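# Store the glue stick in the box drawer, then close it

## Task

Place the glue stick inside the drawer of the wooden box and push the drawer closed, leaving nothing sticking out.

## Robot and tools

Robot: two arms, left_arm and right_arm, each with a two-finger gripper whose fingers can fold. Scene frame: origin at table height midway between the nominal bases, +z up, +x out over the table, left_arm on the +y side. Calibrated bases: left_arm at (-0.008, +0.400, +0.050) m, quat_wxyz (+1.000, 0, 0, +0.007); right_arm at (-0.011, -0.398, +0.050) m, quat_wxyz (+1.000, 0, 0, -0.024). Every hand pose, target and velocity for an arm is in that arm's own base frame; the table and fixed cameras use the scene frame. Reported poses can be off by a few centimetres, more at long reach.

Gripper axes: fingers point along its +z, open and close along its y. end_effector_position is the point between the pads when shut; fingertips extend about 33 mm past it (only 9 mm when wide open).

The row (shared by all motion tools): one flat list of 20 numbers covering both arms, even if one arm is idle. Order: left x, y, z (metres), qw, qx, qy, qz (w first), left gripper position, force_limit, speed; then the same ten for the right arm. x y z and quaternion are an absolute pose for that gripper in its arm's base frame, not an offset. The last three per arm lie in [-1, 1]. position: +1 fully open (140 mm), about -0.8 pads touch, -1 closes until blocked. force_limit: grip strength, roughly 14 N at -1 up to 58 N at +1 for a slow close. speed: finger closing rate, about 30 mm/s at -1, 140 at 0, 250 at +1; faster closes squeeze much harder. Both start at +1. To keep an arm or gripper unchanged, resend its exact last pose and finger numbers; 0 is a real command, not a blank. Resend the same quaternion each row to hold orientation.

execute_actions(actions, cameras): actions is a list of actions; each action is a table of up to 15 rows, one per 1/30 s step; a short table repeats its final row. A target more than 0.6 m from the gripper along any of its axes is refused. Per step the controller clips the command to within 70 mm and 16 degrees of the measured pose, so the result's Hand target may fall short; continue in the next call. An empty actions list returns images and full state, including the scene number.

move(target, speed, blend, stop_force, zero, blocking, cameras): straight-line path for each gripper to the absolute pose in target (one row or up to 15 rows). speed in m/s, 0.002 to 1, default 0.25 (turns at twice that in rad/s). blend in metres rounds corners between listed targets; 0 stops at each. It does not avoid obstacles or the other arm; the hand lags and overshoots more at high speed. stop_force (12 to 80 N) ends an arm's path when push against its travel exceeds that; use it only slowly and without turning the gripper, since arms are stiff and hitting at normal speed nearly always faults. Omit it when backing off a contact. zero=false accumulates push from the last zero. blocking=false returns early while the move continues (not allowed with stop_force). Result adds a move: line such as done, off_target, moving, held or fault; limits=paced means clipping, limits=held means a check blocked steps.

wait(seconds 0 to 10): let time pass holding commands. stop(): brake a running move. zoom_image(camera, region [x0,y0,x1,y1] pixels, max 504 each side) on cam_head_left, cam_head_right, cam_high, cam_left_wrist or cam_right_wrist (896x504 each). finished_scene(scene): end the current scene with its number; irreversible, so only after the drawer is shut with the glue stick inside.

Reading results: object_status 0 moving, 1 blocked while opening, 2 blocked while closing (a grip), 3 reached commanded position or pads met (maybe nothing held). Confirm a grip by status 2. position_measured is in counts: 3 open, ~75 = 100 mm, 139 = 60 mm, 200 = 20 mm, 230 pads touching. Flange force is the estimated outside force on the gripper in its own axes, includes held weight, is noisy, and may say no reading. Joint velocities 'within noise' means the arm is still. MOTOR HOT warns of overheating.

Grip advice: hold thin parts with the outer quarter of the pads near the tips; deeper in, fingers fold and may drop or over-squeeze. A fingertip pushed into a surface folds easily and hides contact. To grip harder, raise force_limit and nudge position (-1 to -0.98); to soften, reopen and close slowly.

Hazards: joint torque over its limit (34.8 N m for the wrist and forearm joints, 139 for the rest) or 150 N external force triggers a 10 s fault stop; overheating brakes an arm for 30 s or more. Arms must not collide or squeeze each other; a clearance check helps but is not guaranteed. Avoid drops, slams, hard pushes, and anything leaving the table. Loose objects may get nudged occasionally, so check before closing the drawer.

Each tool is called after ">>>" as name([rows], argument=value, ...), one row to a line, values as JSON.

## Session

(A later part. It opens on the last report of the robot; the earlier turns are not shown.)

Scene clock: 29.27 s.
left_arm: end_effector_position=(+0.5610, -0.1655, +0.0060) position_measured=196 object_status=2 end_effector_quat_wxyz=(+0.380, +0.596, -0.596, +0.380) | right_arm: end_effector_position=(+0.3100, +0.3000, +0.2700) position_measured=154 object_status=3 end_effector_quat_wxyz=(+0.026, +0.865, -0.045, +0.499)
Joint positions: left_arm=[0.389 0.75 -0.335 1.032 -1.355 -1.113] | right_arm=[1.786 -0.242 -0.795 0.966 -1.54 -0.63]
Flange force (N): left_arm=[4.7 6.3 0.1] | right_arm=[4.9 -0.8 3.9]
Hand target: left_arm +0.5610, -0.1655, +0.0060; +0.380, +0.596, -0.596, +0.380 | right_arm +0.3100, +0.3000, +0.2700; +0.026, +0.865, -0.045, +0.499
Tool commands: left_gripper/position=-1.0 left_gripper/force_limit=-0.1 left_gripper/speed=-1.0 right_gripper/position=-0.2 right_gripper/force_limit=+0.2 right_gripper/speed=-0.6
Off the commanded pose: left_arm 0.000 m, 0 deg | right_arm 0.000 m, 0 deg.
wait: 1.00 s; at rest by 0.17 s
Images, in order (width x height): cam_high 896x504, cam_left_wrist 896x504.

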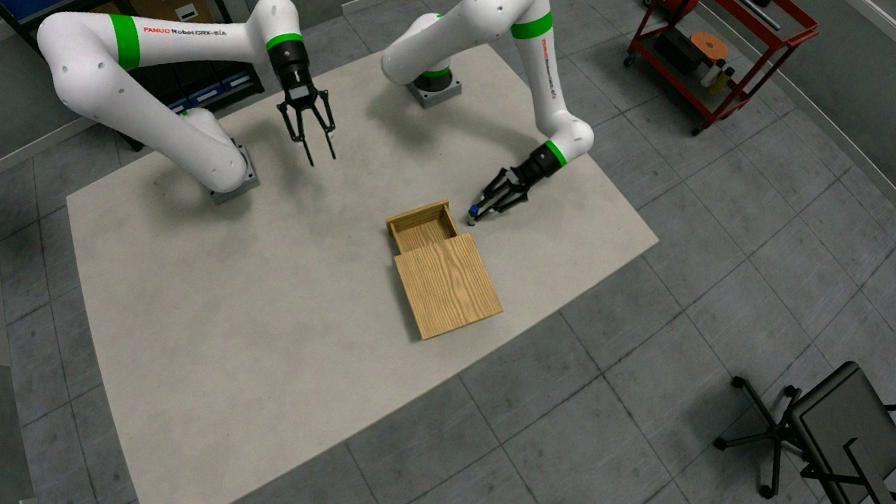

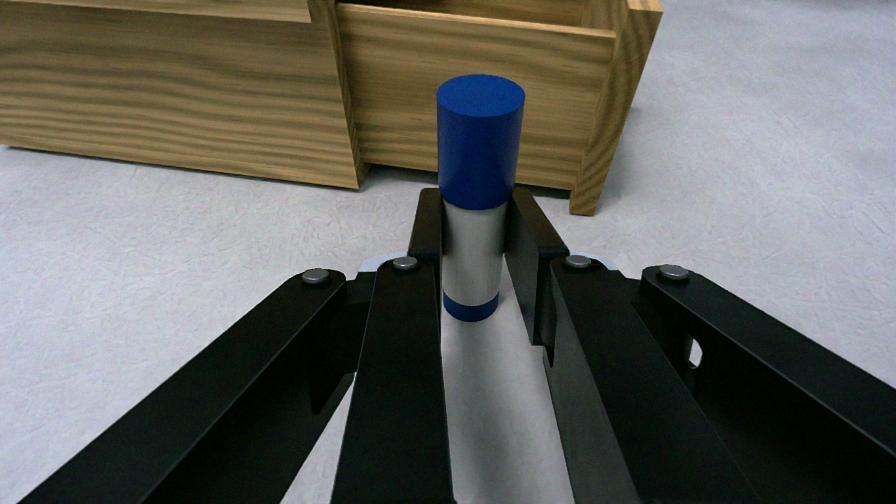

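>>> move([
  [0.561,-0.1655,0.12,0.3799,0.5964,-0.5964,0.3799,-1,-0.1,-1,0.30,0.27,0.27,0.0262,0.8648,-0.0453,0.4993,-0.2,0.2,-0.6],
  [0.55,-0.24,0.22,0.1228,0.6964,-0.6964,0.1228,-1,-0.1,-1,0.29,0.23,0.27,0.0262,0.8648,-0.0453,0.4993,-0.2,0.2,-0.6],
  [0.534,-0.339,0.17,-0.1652,0.6304,-0.7455,-0.1397,-1,-0.1,-1,0.29,0.2,0.27,0.0262,0.8648,-0.0453,0.4993,-0.2,0.2,-0.6],
], speed=[0.1,0.2,0.2], blend=0.03, cameras=["all"])

Scene clock: 35.37 s.
left_arm: end_effector_position=(+0.5340, -0.3390, +0.1700) position_measured=196 object_status=2 end_effector_quat_wxyz=(+0.165, -0.630, +0.745, +0.140) | right_arm: end_effector_position=(+0.2900, +0.2000, +0.2700) position_measured=154 object_status=3 end_effector_quat_wxyz=(+0.026, +0.865, -0.045, +0.499)
Joint positions: left_arm=[-0.594 0.692 0.795 -0.41 -1.841 0.35] | right_arm=[2.02 -0.555 -0.973 0.854 -1.785 -0.651]
Flange force (N): left_arm=[-5.5 8.6 4.8] | right_arm=[6.7 -5.0 6.0]
Hand target: left_arm +0.5340, -0.3390, +0.1700; +0.165, -0.630, +0.746, +0.140 | right_arm +0.2900, +0.2000, +0.2700; +0.026, +0.865, -0.045, +0.499
Off the commanded pose: left_arm 0.000 m, 0 deg | right_arm 0.000 m, 0 deg.
move: done

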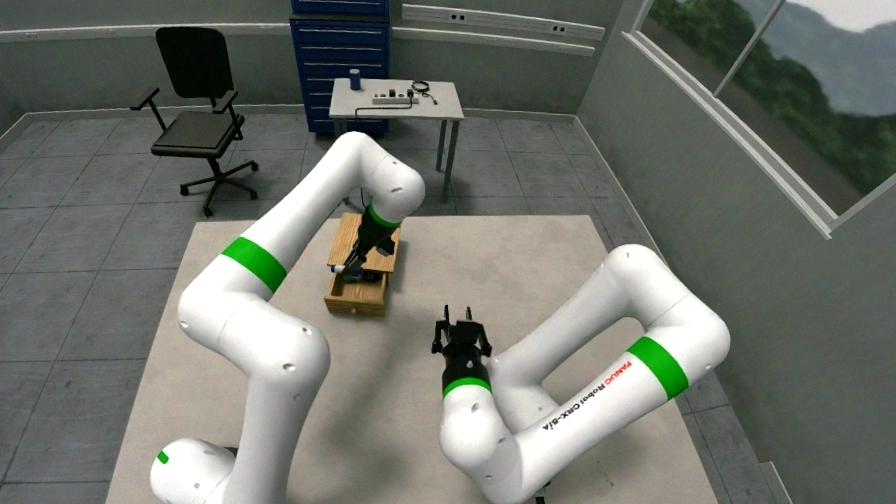

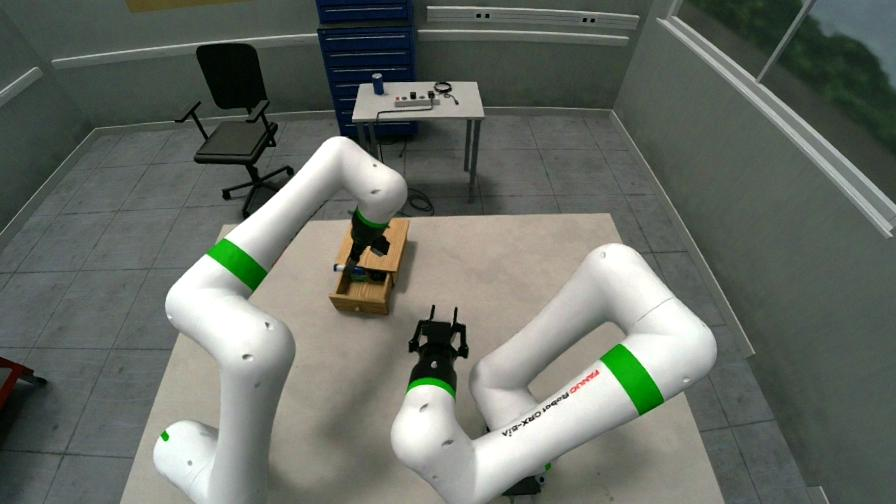

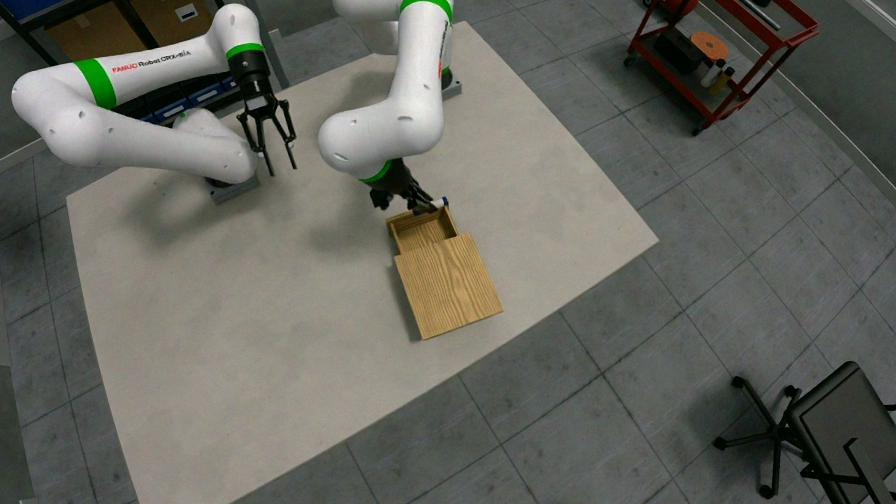

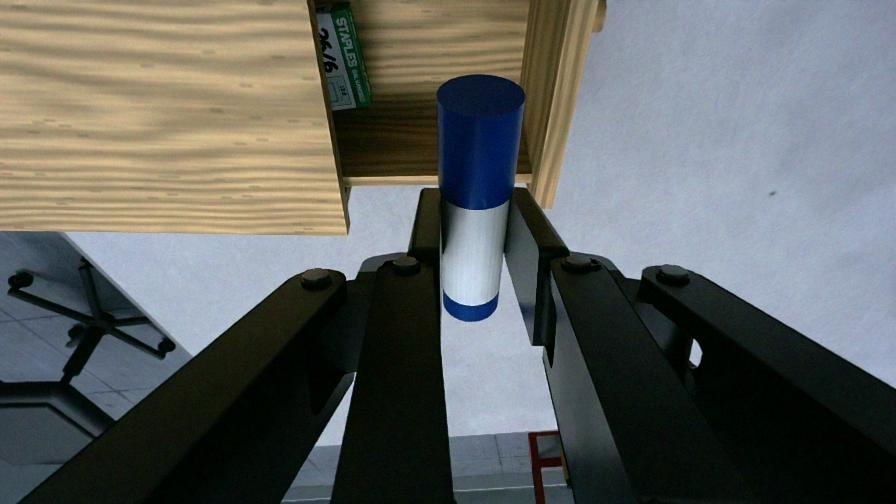

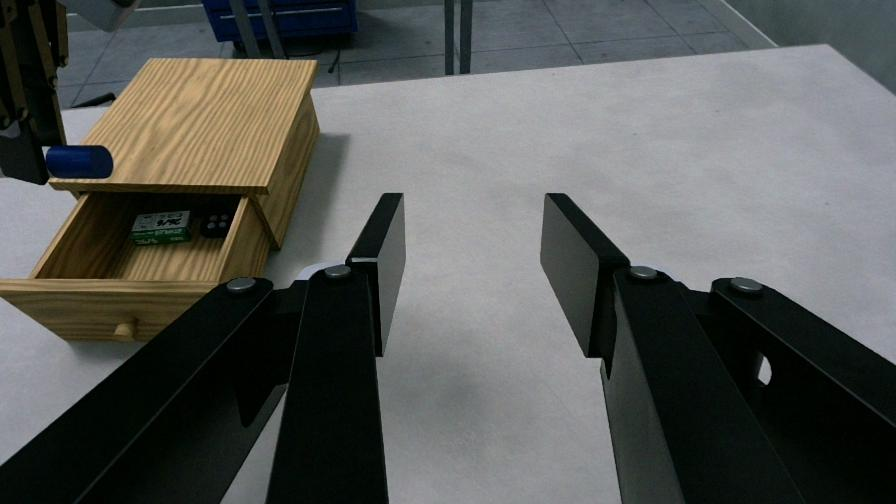

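>>> move([
  [0.5327,-0.347,0.15,-0.1652,0.6304,-0.7455,-0.1397,-1,-0.1,-1,0.29,0.2,0.27,0.0262,0.8648,-0.0453,0.4993,-0.2,0.2,-0.6],
  [0.5327,-0.347,0.05,-0.1652,0.6304,-0.7455,-0.1397,-1,-0.1,-1,0.29,0.2,0.27,0.0262,0.8648,-0.0453,0.4993,-0.2,0.2,-0.6],
], speed=0.1, blend=0.005, cameras=["cam_left_wrist","cam_right_wrist"])

Scene clock: 37.17 s.
left_arm: end_effector_position=(+0.5327, -0.3470, +0.0501) position_measured=196 object_status=2 end_effector_quat_wxyz=(+0.165, -0.630, +0.746, +0.140) | right_arm: end_effector_position=(+0.2900, +0.2000, +0.2700) position_measured=154 object_status=3 end_effector_quat_wxyz=(+0.026, +0.865, -0.045, +0.499)
Joint positions: left_arm=[-0.603 0.754 0.611 -0.393 -1.618 0.455] | right_arm=[2.02 -0.555 -0.973 0.854 -1.785 -0.651]
Flange force (N): left_arm=[-5.2 7.8 2.4] | right_arm=[6.7 -5.7 6.8]
Hand target: left_arm +0.5327, -0.3470, +0.0500; +0.165, -0.630, +0.746, +0.140 | right_arm +0.2900, +0.2000, +0.2700; +0.026, +0.865, -0.045, +0.499
Off the commanded pose: left_arm 0.000 m, 0 deg | right_arm 0.000 m, 0 deg.
move: done
Images, in order (width x height): cam_left_wrist 896x504, cam_right_wrist 896x504.

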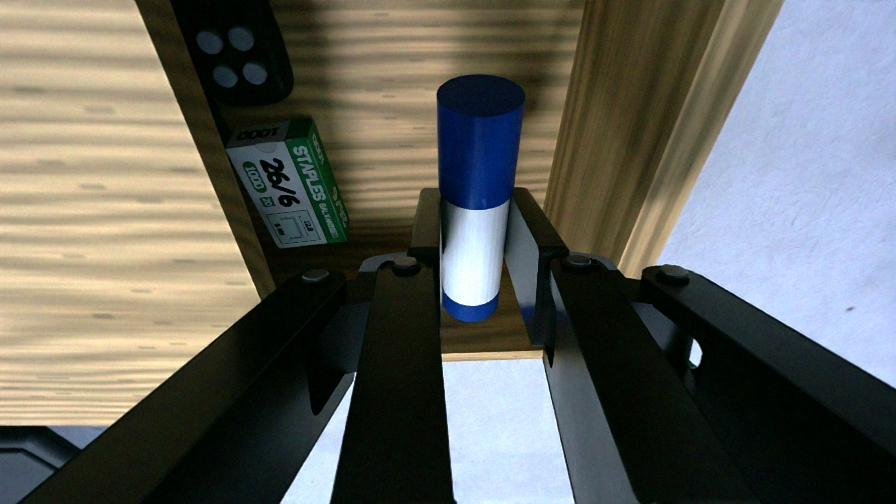

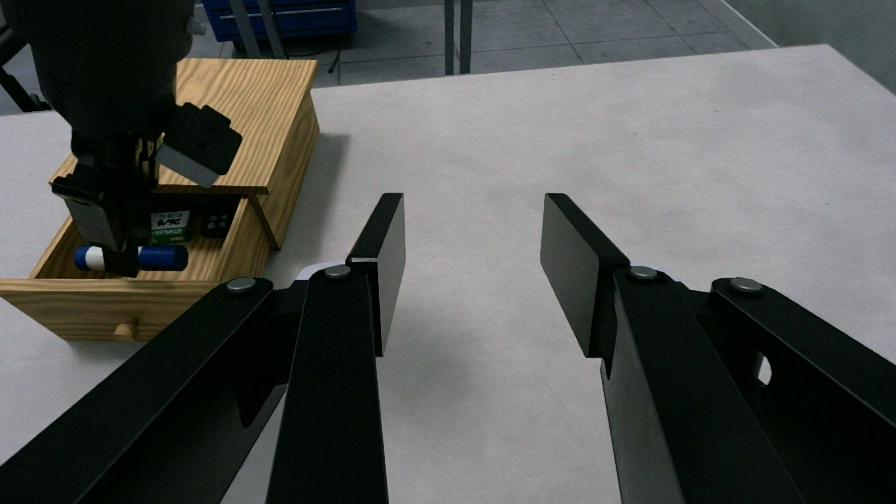

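>>> move(target=[0.5327,-0.347,0.005,-0.1652,0.6304,-0.7455,-0.1397,-1,-0.1,-1,0.29,0.2,0.27,0.0262,0.8648,-0.0453,0.4993,-0.2,0.2,-0.6], speed=0.04, stop_force=12, cameras=["cam_left_wrist","cam_right_wrist"])

>>> zoom_image(camera="cam_right_wrist", region=[0, 60, 360, 360])

Scene clock: 39.63 s.
left_arm: end_effector_position=(+0.5327, -0.3470, +0.0050) position_measured=196 object_status=2 end_effector_quat_wxyz=(+0.165, -0.630, +0.746, +0.140) | right_arm: end_effector_position=(+0.2900, +0.2000, +0.2700) position_measured=154 object_status=3 end_effector_quat_wxyz=(+0.026, +0.865, -0.045, +0.499)
Joint positions: left_arm=[-0.603 0.791 0.564 -0.393 -1.541 0.488] | right_arm=[2.02 -0.555 -0.973 0.854 -1.785 -0.651]
Flange force (N): left_arm=[-5.9 8.3 2.0] | right_arm=[6.6 -5.4 6.7]
Hand target: left_arm +0.5327, -0.3470, +0.0050; +0.165, -0.630, +0.746, +0.140 | right_arm +0.2900, +0.2000, +0.2700; +0.026, +0.865, -0.045, +0.499
Off the commanded pose: left_arm 0.000 m, 0 deg | right_arm 0.000 m, 0 deg.
move: done
Images, in order (width x height): cam_left_wrist 896x504, cam_right_wrist 896x504.

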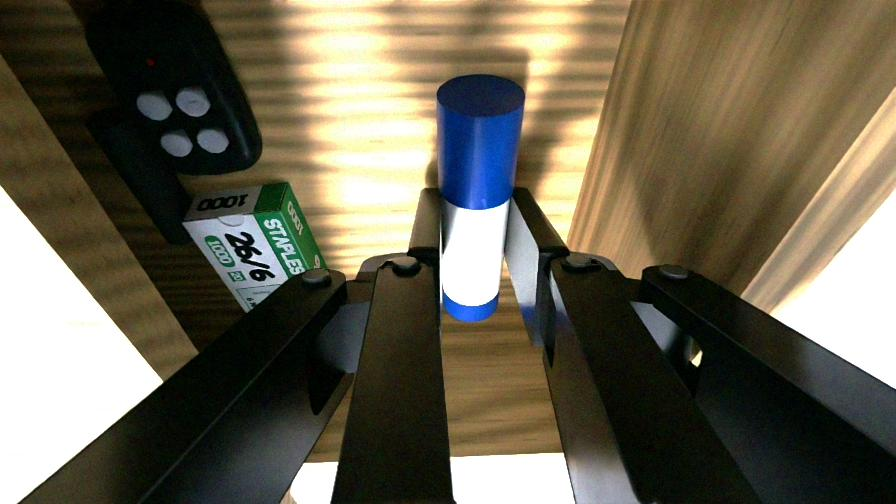

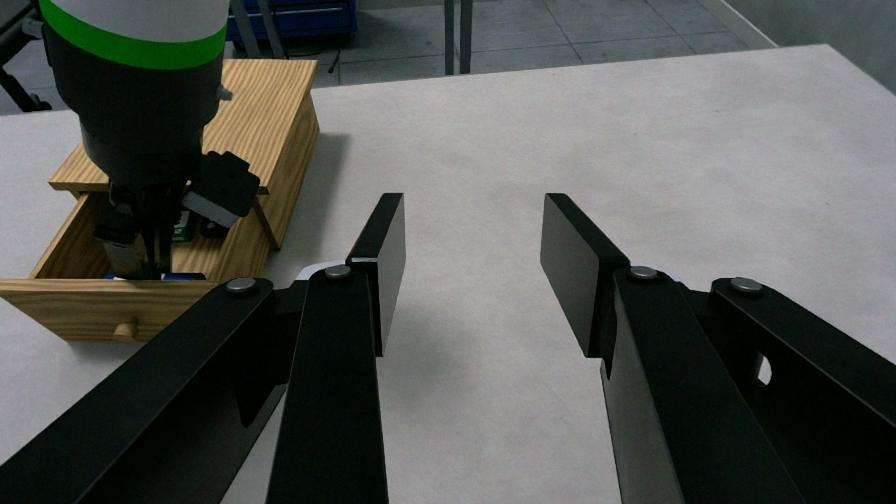

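Scaled by 1.400 from the camera's 896x504 image, which has a finer 1280x720 frame.

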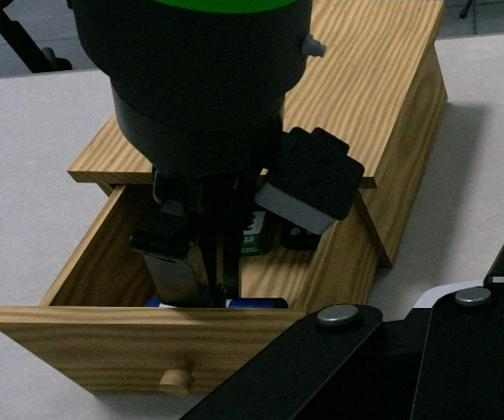

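>>> move(target=[0.5327,-0.347,-0.003,-0.1652,0.6304,-0.7455,-0.1397,-1,-0.1,-1,0.29,0.2,0.27,0.0262,0.8648,-0.0453,0.4993,-0.2,0.2,-0.6], speed=0.03, stop_force=12, cameras=["cam_left_wrist"])

Scene clock: 40.47 s.
left_arm: end_effector_position=(+0.5327, -0.3470, +0.0028) position_measured=196 object_status=2 end_effector_quat_wxyz=(+0.165, -0.630, +0.745, +0.140) | right_arm: end_effector_position=(+0.2900, +0.2000, +0.2700) position_measured=154 object_status=3 end_effector_quat_wxyz=(+0.026, +0.865, -0.045, +0.499)
Joint positions: left_arm=[-0.603 0.793 0.562 -0.393 -1.537 0.489] | right_arm=[2.02 -0.555 -0.973 0.854 -1.785 -0.651]
Flange force (N): left_arm=[-14.2 9.8 -18.0] | right_arm=[6.4 -3.8 5.4]
Hand target: left_arm +0.5327, -0.3470, +0.0028; +0.165, -0.630, +0.745, +0.140 | right_arm +0.2900, +0.2000, +0.2700; +0.026, +0.865, -0.045, +0.499
Off the commanded pose: left_arm 0.006 m, 0 deg | right_arm 0.000 m, 0 deg.
move: contact (left_arm)
Images, in order (width x height): cam_left_wrist 896x504.

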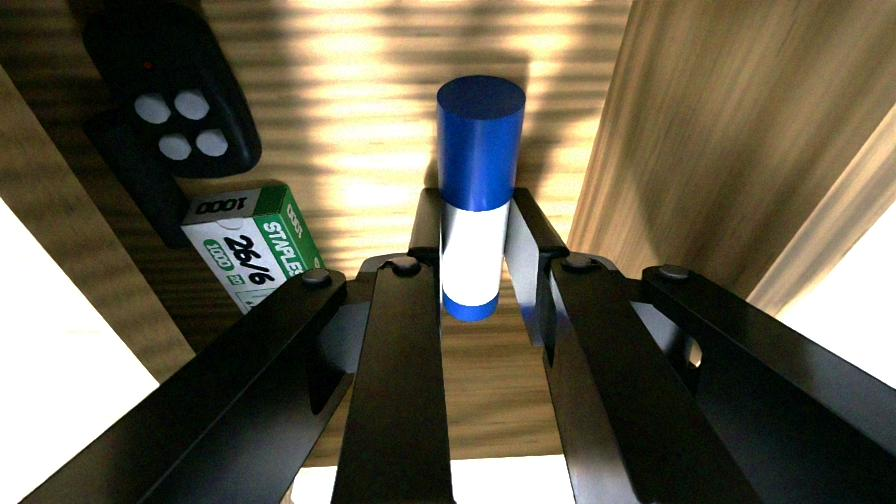

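>>> move(target=[0.5327,-0.347,0.005,-0.1652,0.6304,-0.7455,-0.1397,-1,-0.1,-1,0.29,0.2,0.27,0.0262,0.8648,-0.0453,0.4993,-0.2,0.2,-0.6], speed=0.04)

>>> execute_actions([
  [[0.5327,-0.347,0.005,-0.1652,0.6304,-0.7455,-0.1397,-0.38,-0.1,-1,0.29,0.2,0.27,0.0262,0.8648,-0.0453,0.4993,-0.2,0.2,-0.6]],
  [[0.5327,-0.347,0.005,-0.1652,0.6304,-0.7455,-0.1397,-0.38,-0.1,-1,0.29,0.2,0.27,0.0262,0.8648,-0.0453,0.4993,-0.2,0.2,-0.6]],
], cameras=["cam_left_wrist"])

Scene clock: 41.33 s.
left_arm: end_effector_position=(+0.5327, -0.3470, +0.0050) position_measured=196 object_status=2 end_effector_quat_wxyz=(+0.165, -0.630, +0.746, +0.140) | right_arm: end_effector_position=(+0.2900, +0.2000, +0.2700) position_measured=154 object_status=3 end_effector_quat_wxyz=(+0.026, +0.865, -0.045, +0.499)
Joint positions: left_arm=[-0.603 0.791 0.564 -0.393 -1.541 0.488] | right_arm=[2.02 -0.555 -0.973 0.854 -1.785 -0.651]
Flange force (N): left_arm=[-5.4 8.0 1.5] | right_arm=[6.5 -5.5 6.2]
Hand target: left_arm +0.5327, -0.3470, +0.0050; +0.165, -0.630, +0.746, +0.140 | right_arm +0.2900, +0.2000, +0.2700; +0.026, +0.865, -0.045, +0.499
Off the commanded pose: left_arm 0.000 m, 0 deg | right_arm 0.000 m, 0 deg.
move: done

Scene clock: 42.53 s.
left_arm: end_effector_position=(+0.5327, -0.3470, +0.0050) position_measured=177 object_status=3 end_effector_quat_wxyz=(+0.165, -0.630, +0.746, +0.140) | right_arm: end_effector_position=(+0.2900, +0.2000, +0.2700) position_measured=154 object_status=3 end_effector_quat_wxyz=(+0.026, +0.865, -0.045, +0.499)
Joint positions: left_arm=[-0.603 0.791 0.564 -0.393 -1.541 0.488] | right_arm=[2.02 -0.555 -0.973 0.854 -1.785 -0.651]
Flange force (N): left_arm=[-6.1 5.8 2.3] | right_arm=[6.5 -4.7 6.2]
Flange force at the end of the 1st action (N): left_arm=[-5.8 6.9 1.9] | right_arm=[7.1 -5.4 6.4]
Hand target: left_arm +0.5327, -0.3470, +0.0050; +0.165, -0.630, +0.746, +0.140 | right_arm +0.2900, +0.2000, +0.2700; +0.026, +0.865, -0.045, +0.499
Off the commanded pose: left_arm 0.000 m, 0 deg | right_arm 0.000 m, 0 deg.
Images, in order (width x height): cam_left_wrist 896x504.

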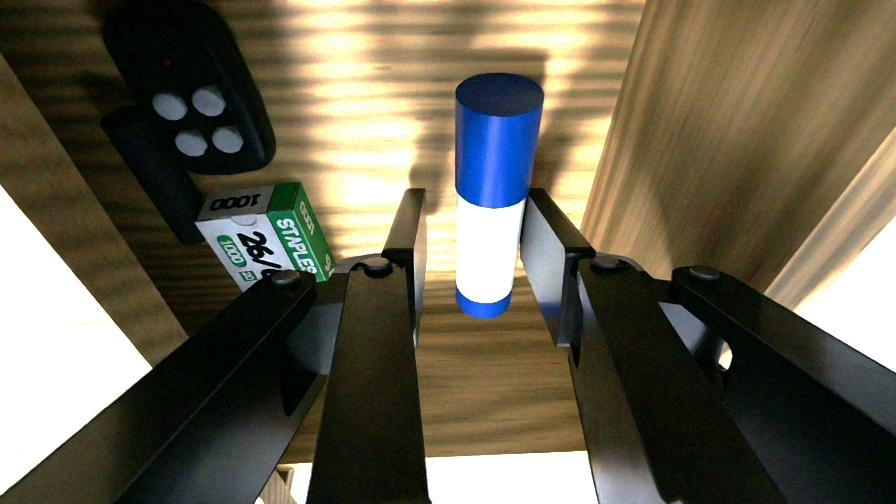

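>>> move([
  [0.5299,-0.3465,0.005,-0.1652,0.6304,-0.7455,-0.1397,-0.32,-0.1,-1,0.29,0.2,0.27,0.0262,0.8648,-0.0453,0.4993,-0.2,0.2,-0.6],
  [0.5299,-0.3465,0.03,-0.1652,0.6304,-0.7455,-0.1397,-0.32,-0.1,-1,0.29,0.2,0.27,0.0262,0.8648,-0.0453,0.4993,-0.2,0.2,-0.6],
  [0.5299,-0.3465,0.16,-0.1652,0.6304,-0.7455,-0.1397,-0.32,-0.1,-1,0.29,0.2,0.27,0.0262,0.8648,-0.0453,0.4993,-0.2,0.2,-0.6],
], speed=[0.03,0.06,0.15], blend=[0,0.01,0], cameras=["cam_left_wrist","cam_right_wrist"])

Scene clock: 45.13 s.
left_arm: end_effector_position=(+0.5299, -0.3465, +0.1600) position_measured=169 object_status=3 end_effector_quat_wxyz=(+0.165, -0.630, +0.746, +0.140) | right_arm: end_effector_position=(+0.2900, +0.2000, +0.2700) position_measured=154 object_status=3 end_effector_quat_wxyz=(+0.026, +0.865, -0.045, +0.499)
Joint positions: left_arm=[-0.606 0.7 0.783 -0.407 -1.828 0.369] | right_arm=[2.02 -0.555 -0.973 0.854 -1.785 -0.651]
Flange force (N): left_arm=[-4.6 8.7 4.2] | right_arm=[6.4 -5.6 5.9]
Hand target: left_arm +0.5299, -0.3465, +0.1600; +0.165, -0.630, +0.746, +0.140 | right_arm +0.2900, +0.2000, +0.2700; +0.026, +0.865, -0.045, +0.499
Off the commanded pose: left_arm 0.000 m, 0 deg | right_arm 0.000 m, 0 deg.
move: done
Images, in order (width x height): cam_left_wrist 896x504, cam_right_wrist 896x504.

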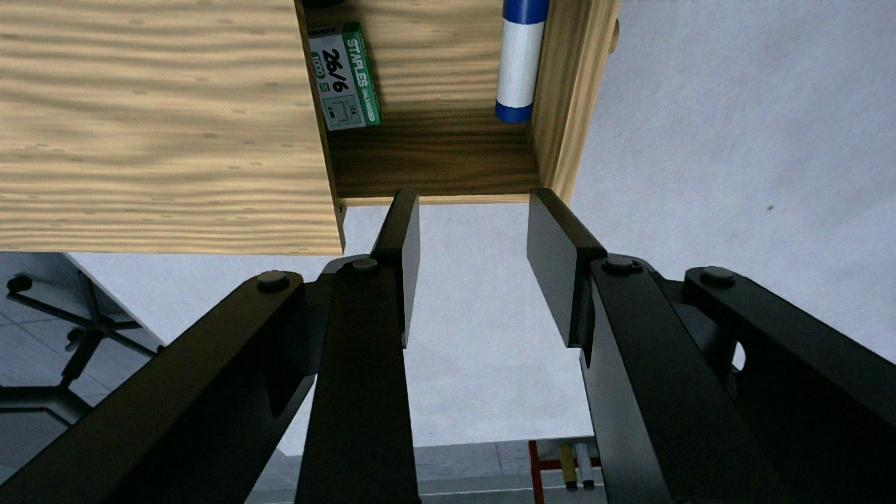

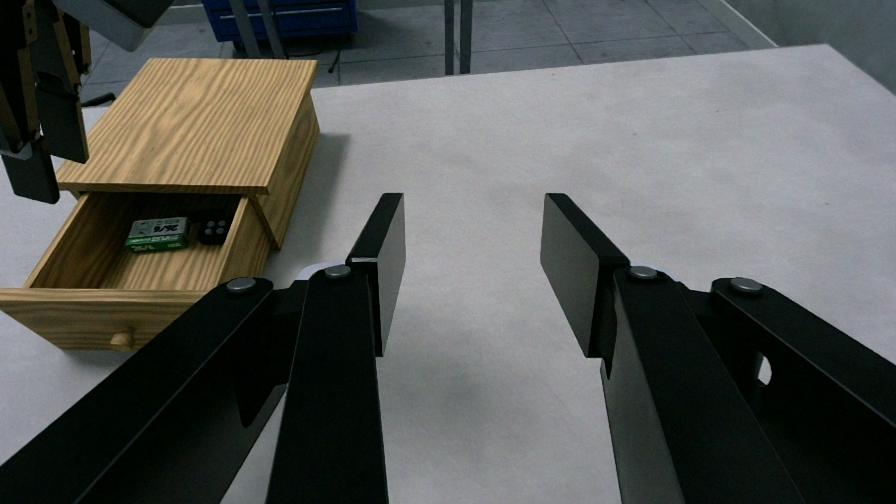

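>>> move([
  [0.51,-0.27,0.30,0,0.7071,-0.7071,0,-0.32,-0.1,-1,0.29,0.2,0.27,0.0262,0.8648,-0.0453,0.4993,-1,-0.5,-0.5],
  [0.45,-0.03,0.33,0,0.7071,-0.7071,0,-0.32,-0.1,-1,0.30,0.32,0.2,0.0262,0.8648,-0.0453,0.4993,-1,-0.5,-0.5],
  [0.45,0.0,0.33,0,0.7071,-0.7071,0,-0.32,-0.1,-1,0.34,0.50,0.07,0.0336,0.765,-0.0401,0.642,-1,-0.5,-0.5],
  [0.45,0.0,0.33,0,0.7071,-0.7071,0,-0.32,-0.1,-1,0.37,0.499,0.041,0.0336,0.765,-0.0401,0.642,-1,-0.5,-0.5],
], speed=0.25, blend=[0.03,0.03,0.01,0], cameras=["all"])

>>> zoom_image(camera="cam_high", region=[340, 180, 540, 340])

Scene clock: 49.30 s.
left_arm: end_effector_position=(+0.4500, +0.0000, +0.3300) position_measured=169 object_status=3 end_effector_quat_wxyz=(+0.000, +0.707, -0.707, +0.000) | right_arm: end_effector_position=(+0.3700, +0.4990, +0.0410) position_measured=232 object_status=3 end_effector_quat_wxyz=(+0.034, +0.765, -0.040, +0.642)
Joint positions: left_arm=[0.293 0.026 0.241 0 -1.786 -0.293] | right_arm=[1.568 0.778 -0.498 1.423 -1.433 -1.275]
Flange force (N): left_arm=[-0.2 7.4 4.3] | right_arm=[7.0 3.7 4.1]
Hand target: left_arm +0.4500, +0.0000, +0.3300; +0.000, +0.707, -0.707, +0.000 | right_arm +0.3700, +0.4990, +0.0410; +0.034, +0.765, -0.040, +0.642
Off the commanded pose: left_arm 0.000 m, 0 deg | right_arm 0.000 m, 0 deg.
move: done; blend cut to 0 m at target 1

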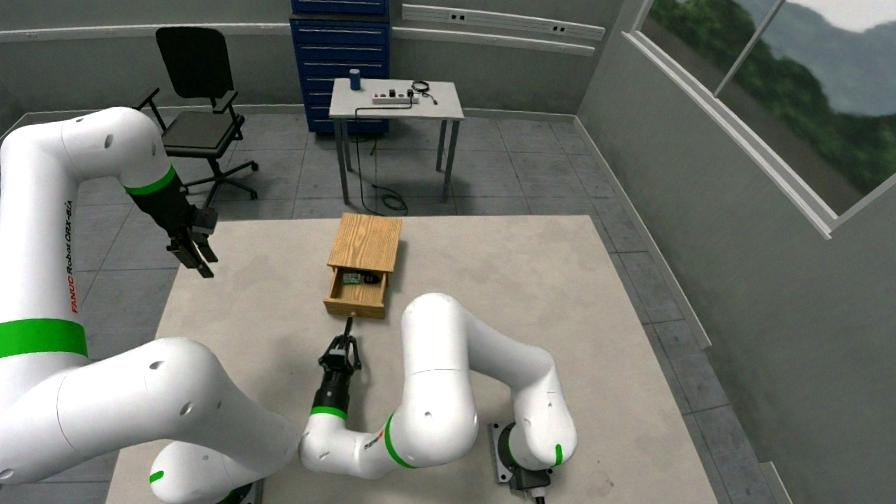

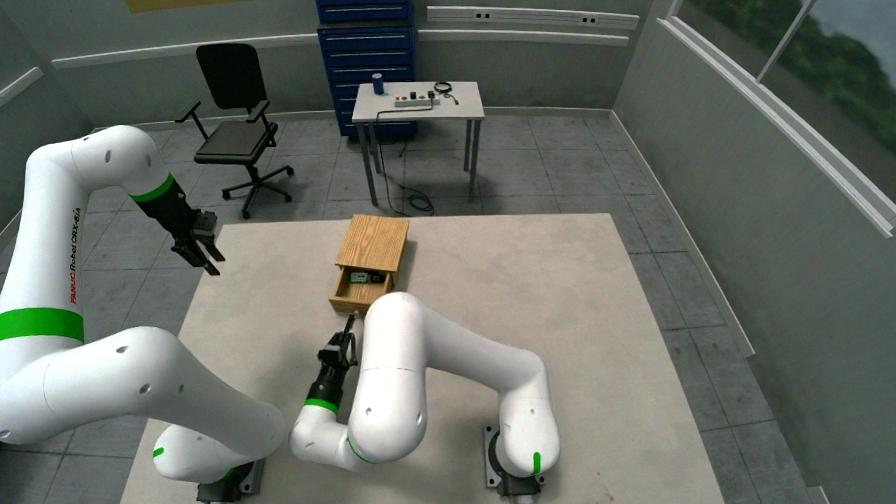

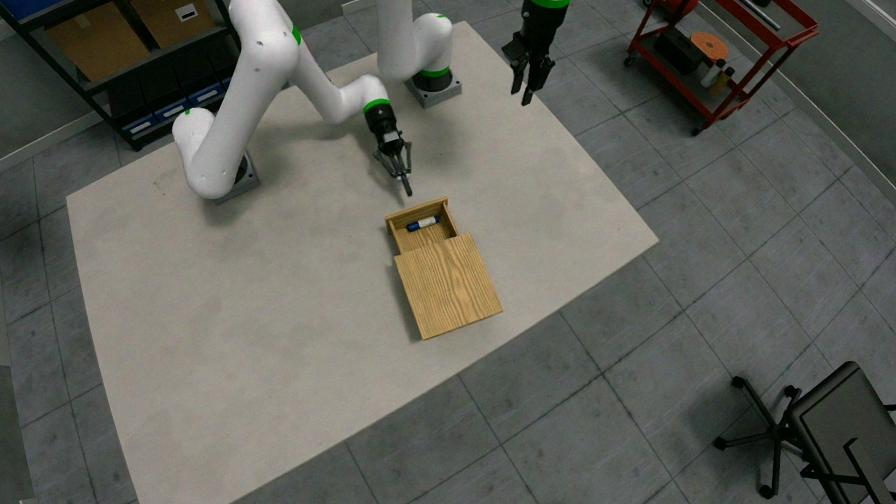

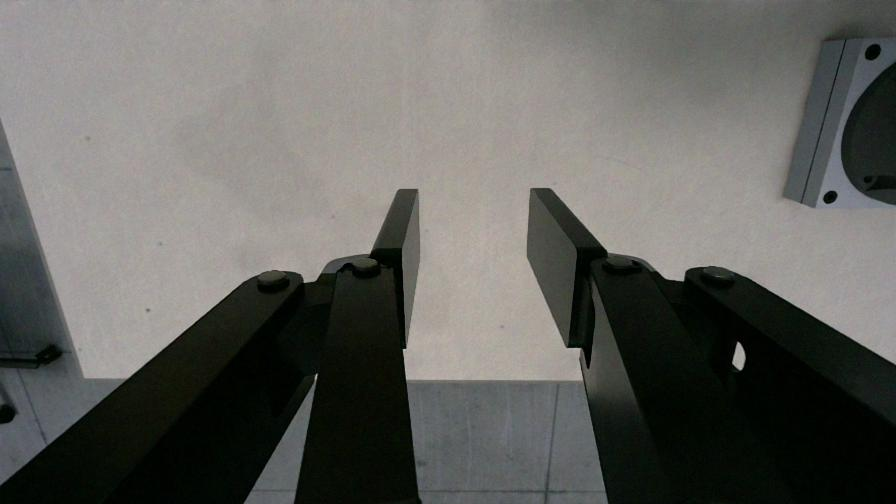

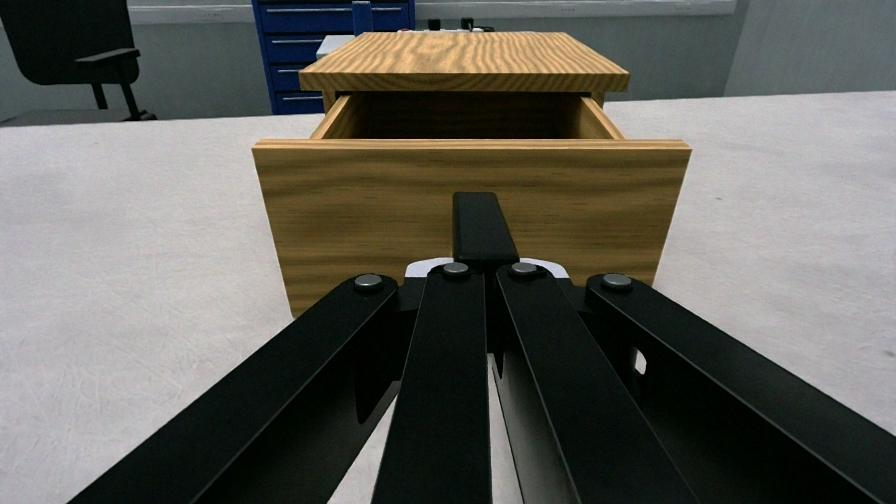

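Scaled by 2.520 from the camera's 896x504 image, which has a finer 1280x720 frame.

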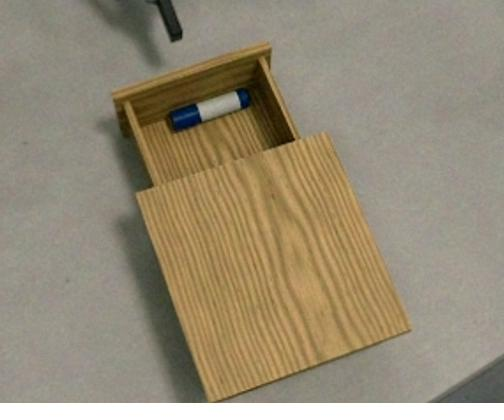

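>>> move(target=[0.45,0.0,0.33,0,0.7071,-0.7071,0,-0.32,-0.1,-1,0.544,0.4807,0.041,0.0336,0.765,-0.0401,0.642,-1,-0.5,-0.5], speed=0.045, stop_force=16, cameras=["cam_right_wrist","cam_high"])

>>> zoom_image(camera="cam_high", region=[340, 180, 540, 340])

Scene clock: 57.13 s.
left_arm: end_effector_position=(+0.4500, +0.0000, +0.3300) position_measured=169 object_status=3 end_effector_quat_wxyz=(+0.000, +0.707, -0.707, +0.000) | right_arm: end_effector_position=(+0.5440, +0.4807, +0.0410) position_measured=232 object_status=3 end_effector_quat_wxyz=(+0.034, +0.765, -0.040, +0.642)
Joint positions: left_arm=[0.293 0.026 0.241 0 -1.786 -0.293] | right_arm=[1.154 0.803 -0.443 1.812 -1.307 -1.25]
Flange force (N): left_arm=[0.0 7.5 4.3] | right_arm=[5.9 7.5 -7.2]
Hand target: left_arm +0.4500, +0.0000, +0.3300; +0.000, +0.707, -0.707, +0.000 | right_arm +0.5440, +0.4807, +0.0410; +0.034, +0.765, -0.040, +0.642
Off the commanded pose: left_arm 0.000 m, 0 deg | right_arm 0.000 m, 0 deg.
move: done
Images, in order (width x height): cam_high 896x504, cam_right_wrist 896x504.

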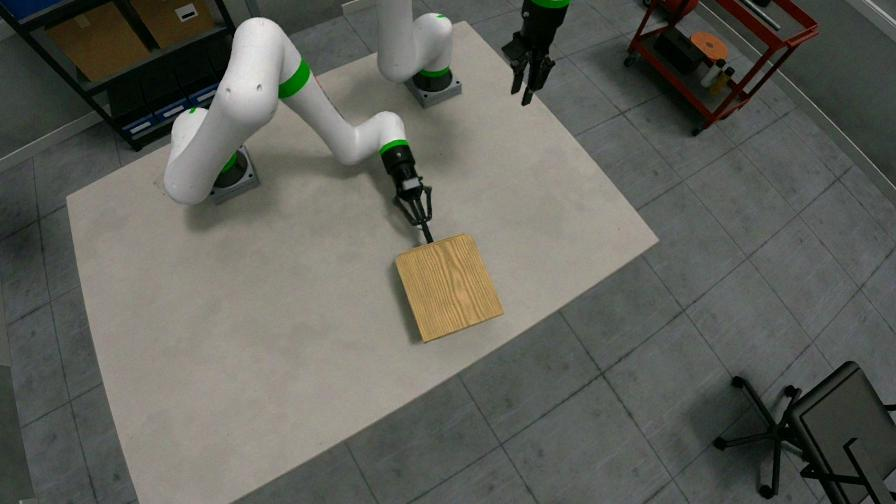

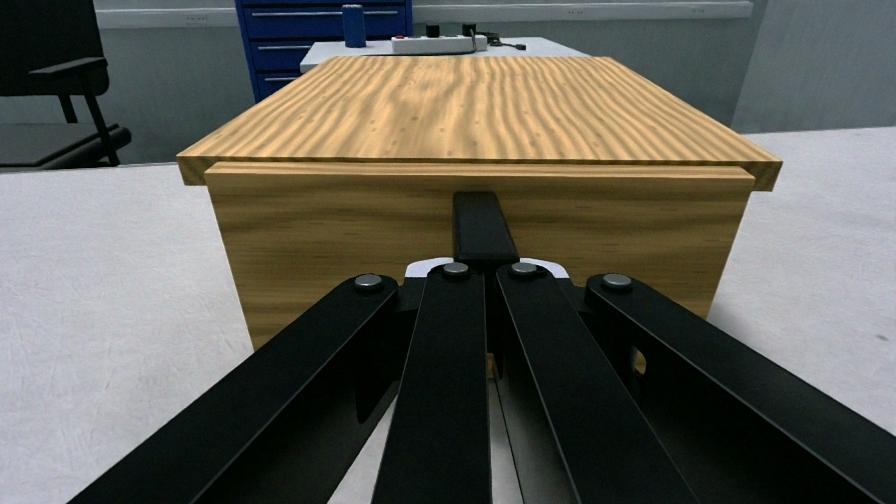

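Scaled by 2.520 from the camera's 896x504 image, which has a finer 1280x720 frame.

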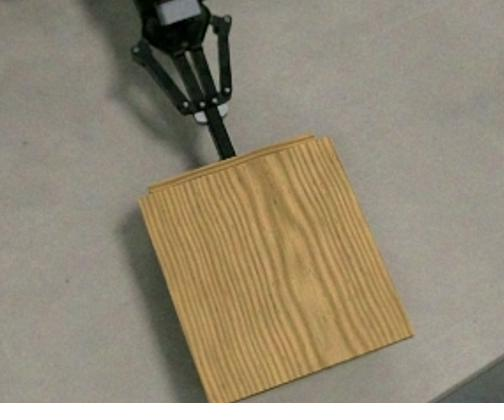

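>>> move([
  [0.45,0.0,0.33,0,0.7071,-0.7071,0,-0.32,-0.1,-1,0.49,0.4864,0.041,0.0336,0.765,-0.0401,0.642,-1,-0.5,-0.5],
  [0.43,0.49,0.10,0,0,0,0,0,0,0,0,0,0,0,0,0,0,0,0,0],
])

>>> move([
  [0.45,0.0,0.33,0,0.7071,-0.7071,0,-0.32,-0.1,-1,0.49,0.4864,0.041,0.0336,0.765,-0.0401,0.642,-1,-0.5,-0.5],
  [0.45,0.0,0.33,0,0.7071,-0.7071,0,-0.32,-0.1,-1,0.42,0.4935,0.09,0.0336,0.765,-0.0401,0.642,-1,-0.5,-0.5],
], speed=0.12, blend=0.01, cameras=["cam_right_wrist","cam_high"])

>>> zoom_image(camera="cam_high", region=[340, 180, 540, 340])

target 2 of 2 gives left_arm/qw, left_arm/qx, left_arm/qy, left_arm/qz that name no orientation (all zero or nearly, or too large to normalise), so nothing of the call was run. Give a quaternion of ordinary size, such as one of length 1.
Scene clock: 57.33 s.
left_arm: end_effector_position=(+0.4500, +0.0000, +0.3300) position_measured=169 object_status=3 end_effector_quat_wxyz=(+0.000, +0.707, -0.707, +0.000) | right_arm: end_effector_position=(+0.5440, +0.4807, +0.0410) position_measured=232 object_status=3 end_effector_quat_wxyz=(+0.034, +0.765, -0.040, +0.642)
Joint positions: left_arm=[0.293 0.026 0.241 0 -1.786 -0.293] | right_arm=[1.154 0.803 -0.443 1.812 -1.307 -1.25]
Flange force (N): left_arm=[-0.1 7.4 4.2] | right_arm=[5.4 6.6 -7.4]
Hand target: left_arm +0.4500, +0.0000, +0.3300; +0.000, +0.707, -0.707, +0.000 | right_arm +0.5440, +0.4807, +0.0410; +0.034, +0.765, -0.040, +0.642
Tool commands: left_gripper/position=-0.32 left_gripper/force_limit=-0.1 left_gripper/speed=-1.0 right_gripper/position=-1.0 right_gripper/force_limit=-0.5 right_gripper/speed=-0.5
Off the commanded pose: left_arm 0.000 m, 0 deg | right_arm 0.000 m, 0 deg.

not run: a call was refused earlier in this reply.

Scaled by 2.520 from the camera's 896x504 image, which has a finer 1280x720 frame.
This view is cut from an older image: the scene may have changed since it was taken.

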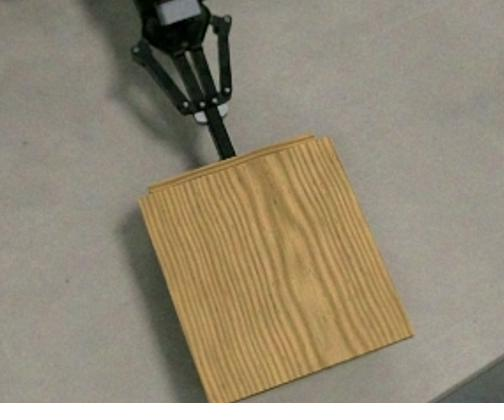

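Push 4 mm more to be sure, then retreat.

>>> move(target=[0.45,0.0,0.33,0,0.7071,-0.7071,0,-0.32,-0.1,-1,0.549,0.4802,0.041,0.0336,0.765,-0.0401,0.642,-1,-0.5,-0.5], speed=0.04)

>>> move([
  [0.45,0.0,0.33,0,0.7071,-0.7071,0,-0.32,-0.1,-1,0.49,0.4864,0.041,0.0336,0.765,-0.0401,0.642,-1,-0.5,-0.5],
  [0.45,0.0,0.33,0,0.7071,-0.7071,0,-0.32,-0.1,-1,0.42,0.4935,0.09,0.0336,0.765,-0.0401,0.642,-1,-0.5,-0.5],
], speed=0.12, blend=0.01, cameras=["cam_right_wrist","cam_high"])

>>> zoom_image(camera="cam_high", region=[340, 180, 540, 340])

Scene clock: 58.27 s.
left_arm: end_effector_position=(+0.4500, +0.0000, +0.3300) position_measured=169 object_status=3 end_effector_quat_wxyz=(+0.000, +0.707, -0.707, +0.000) | right_arm: end_effector_position=(+0.5490, +0.4802, +0.0410) position_measured=232 object_status=3 end_effector_quat_wxyz=(+0.034, +0.765, -0.040, +0.642)
Joint positions: left_arm=[0.293 0.026 0.241 0 -1.786 -0.293] | right_arm=[1.144 0.805 -0.438 1.822 -1.303 -1.248]
Flange force (N): left_arm=[-0.2 7.4 4.3] | right_arm=[5.4 5.9 -6.9]
Hand target: left_arm +0.4500, +0.0000, +0.3300; +0.000, +0.707, -0.707, +0.000 | right_arm +0.5490, +0.4802, +0.0410; +0.034, +0.765, -0.040, +0.642
Off the commanded pose: left_arm 0.000 m, 0 deg | right_arm 0.000 m, 0 deg.
move: done

Scene clock: 59.83 s.
left_arm: end_effector_position=(+0.4500, +0.0000, +0.3300) position_measured=169 object_status=3 end_effector_quat_wxyz=(+0.000, +0.707, -0.707, +0.000) | right_arm: end_effector_position=(+0.4200, +0.4935, +0.0900) position_measured=232 object_status=3 end_effector_quat_wxyz=(+0.034, +0.765, -0.040, +0.642)
Joint positions: left_arm=[0.293 0.026 0.241 0 -1.786 -0.293] | right_arm=[1.45 0.677 -0.52 1.521 -1.403 -1.191]
Flange force (N): left_arm=[0.0 7.2 4.4] | right_arm=[6.5 4.2 4.2]
Hand target: left_arm +0.4500, +0.0000, +0.3300; +0.000, +0.707, -0.707, +0.000 | right_arm +0.4200, +0.4935, +0.0900; +0.034, +0.765, -0.040, +0.642
Off the commanded pose: left_arm 0.000 m, 0 deg | right_arm 0.000 m, 0 deg.
move: done
Images, in order (width x height): cam_high 896x504, cam_right_wrist 896x504.

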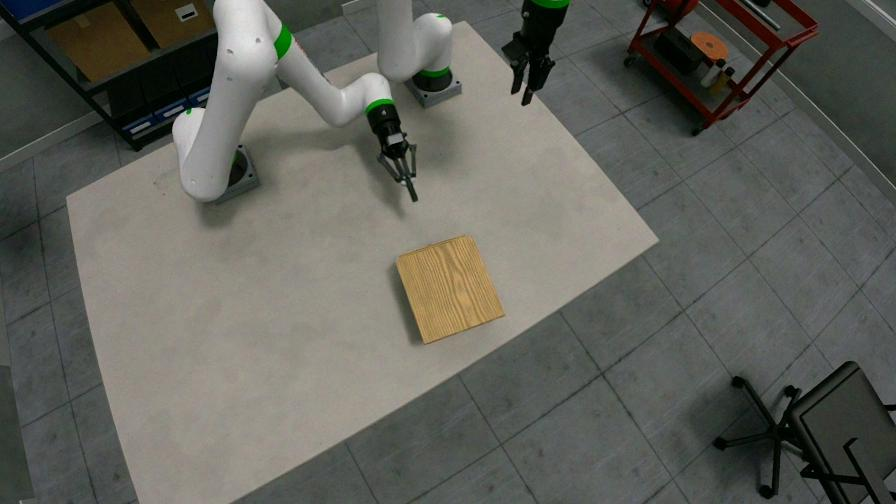

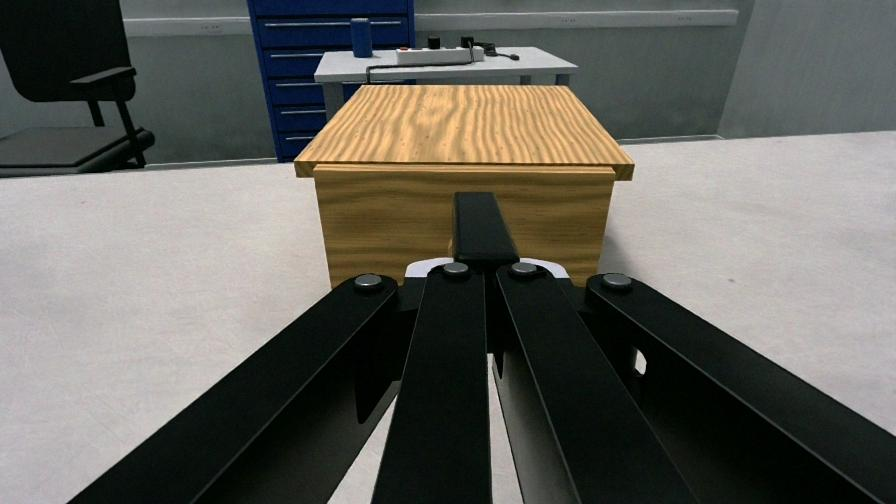

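Scaled by 2.520 from the camera's 896x504 image, which has a finer 1280x720 frame.

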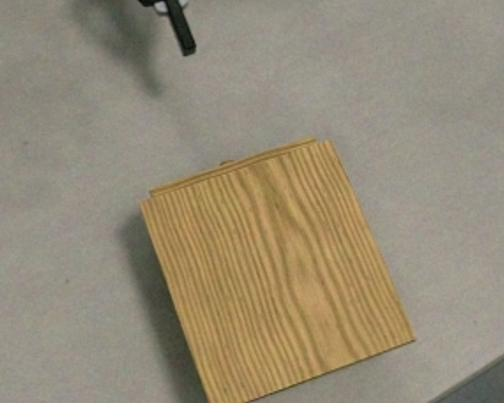

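>>> finished_scene(scene=2)

The scene is finished: the task was done.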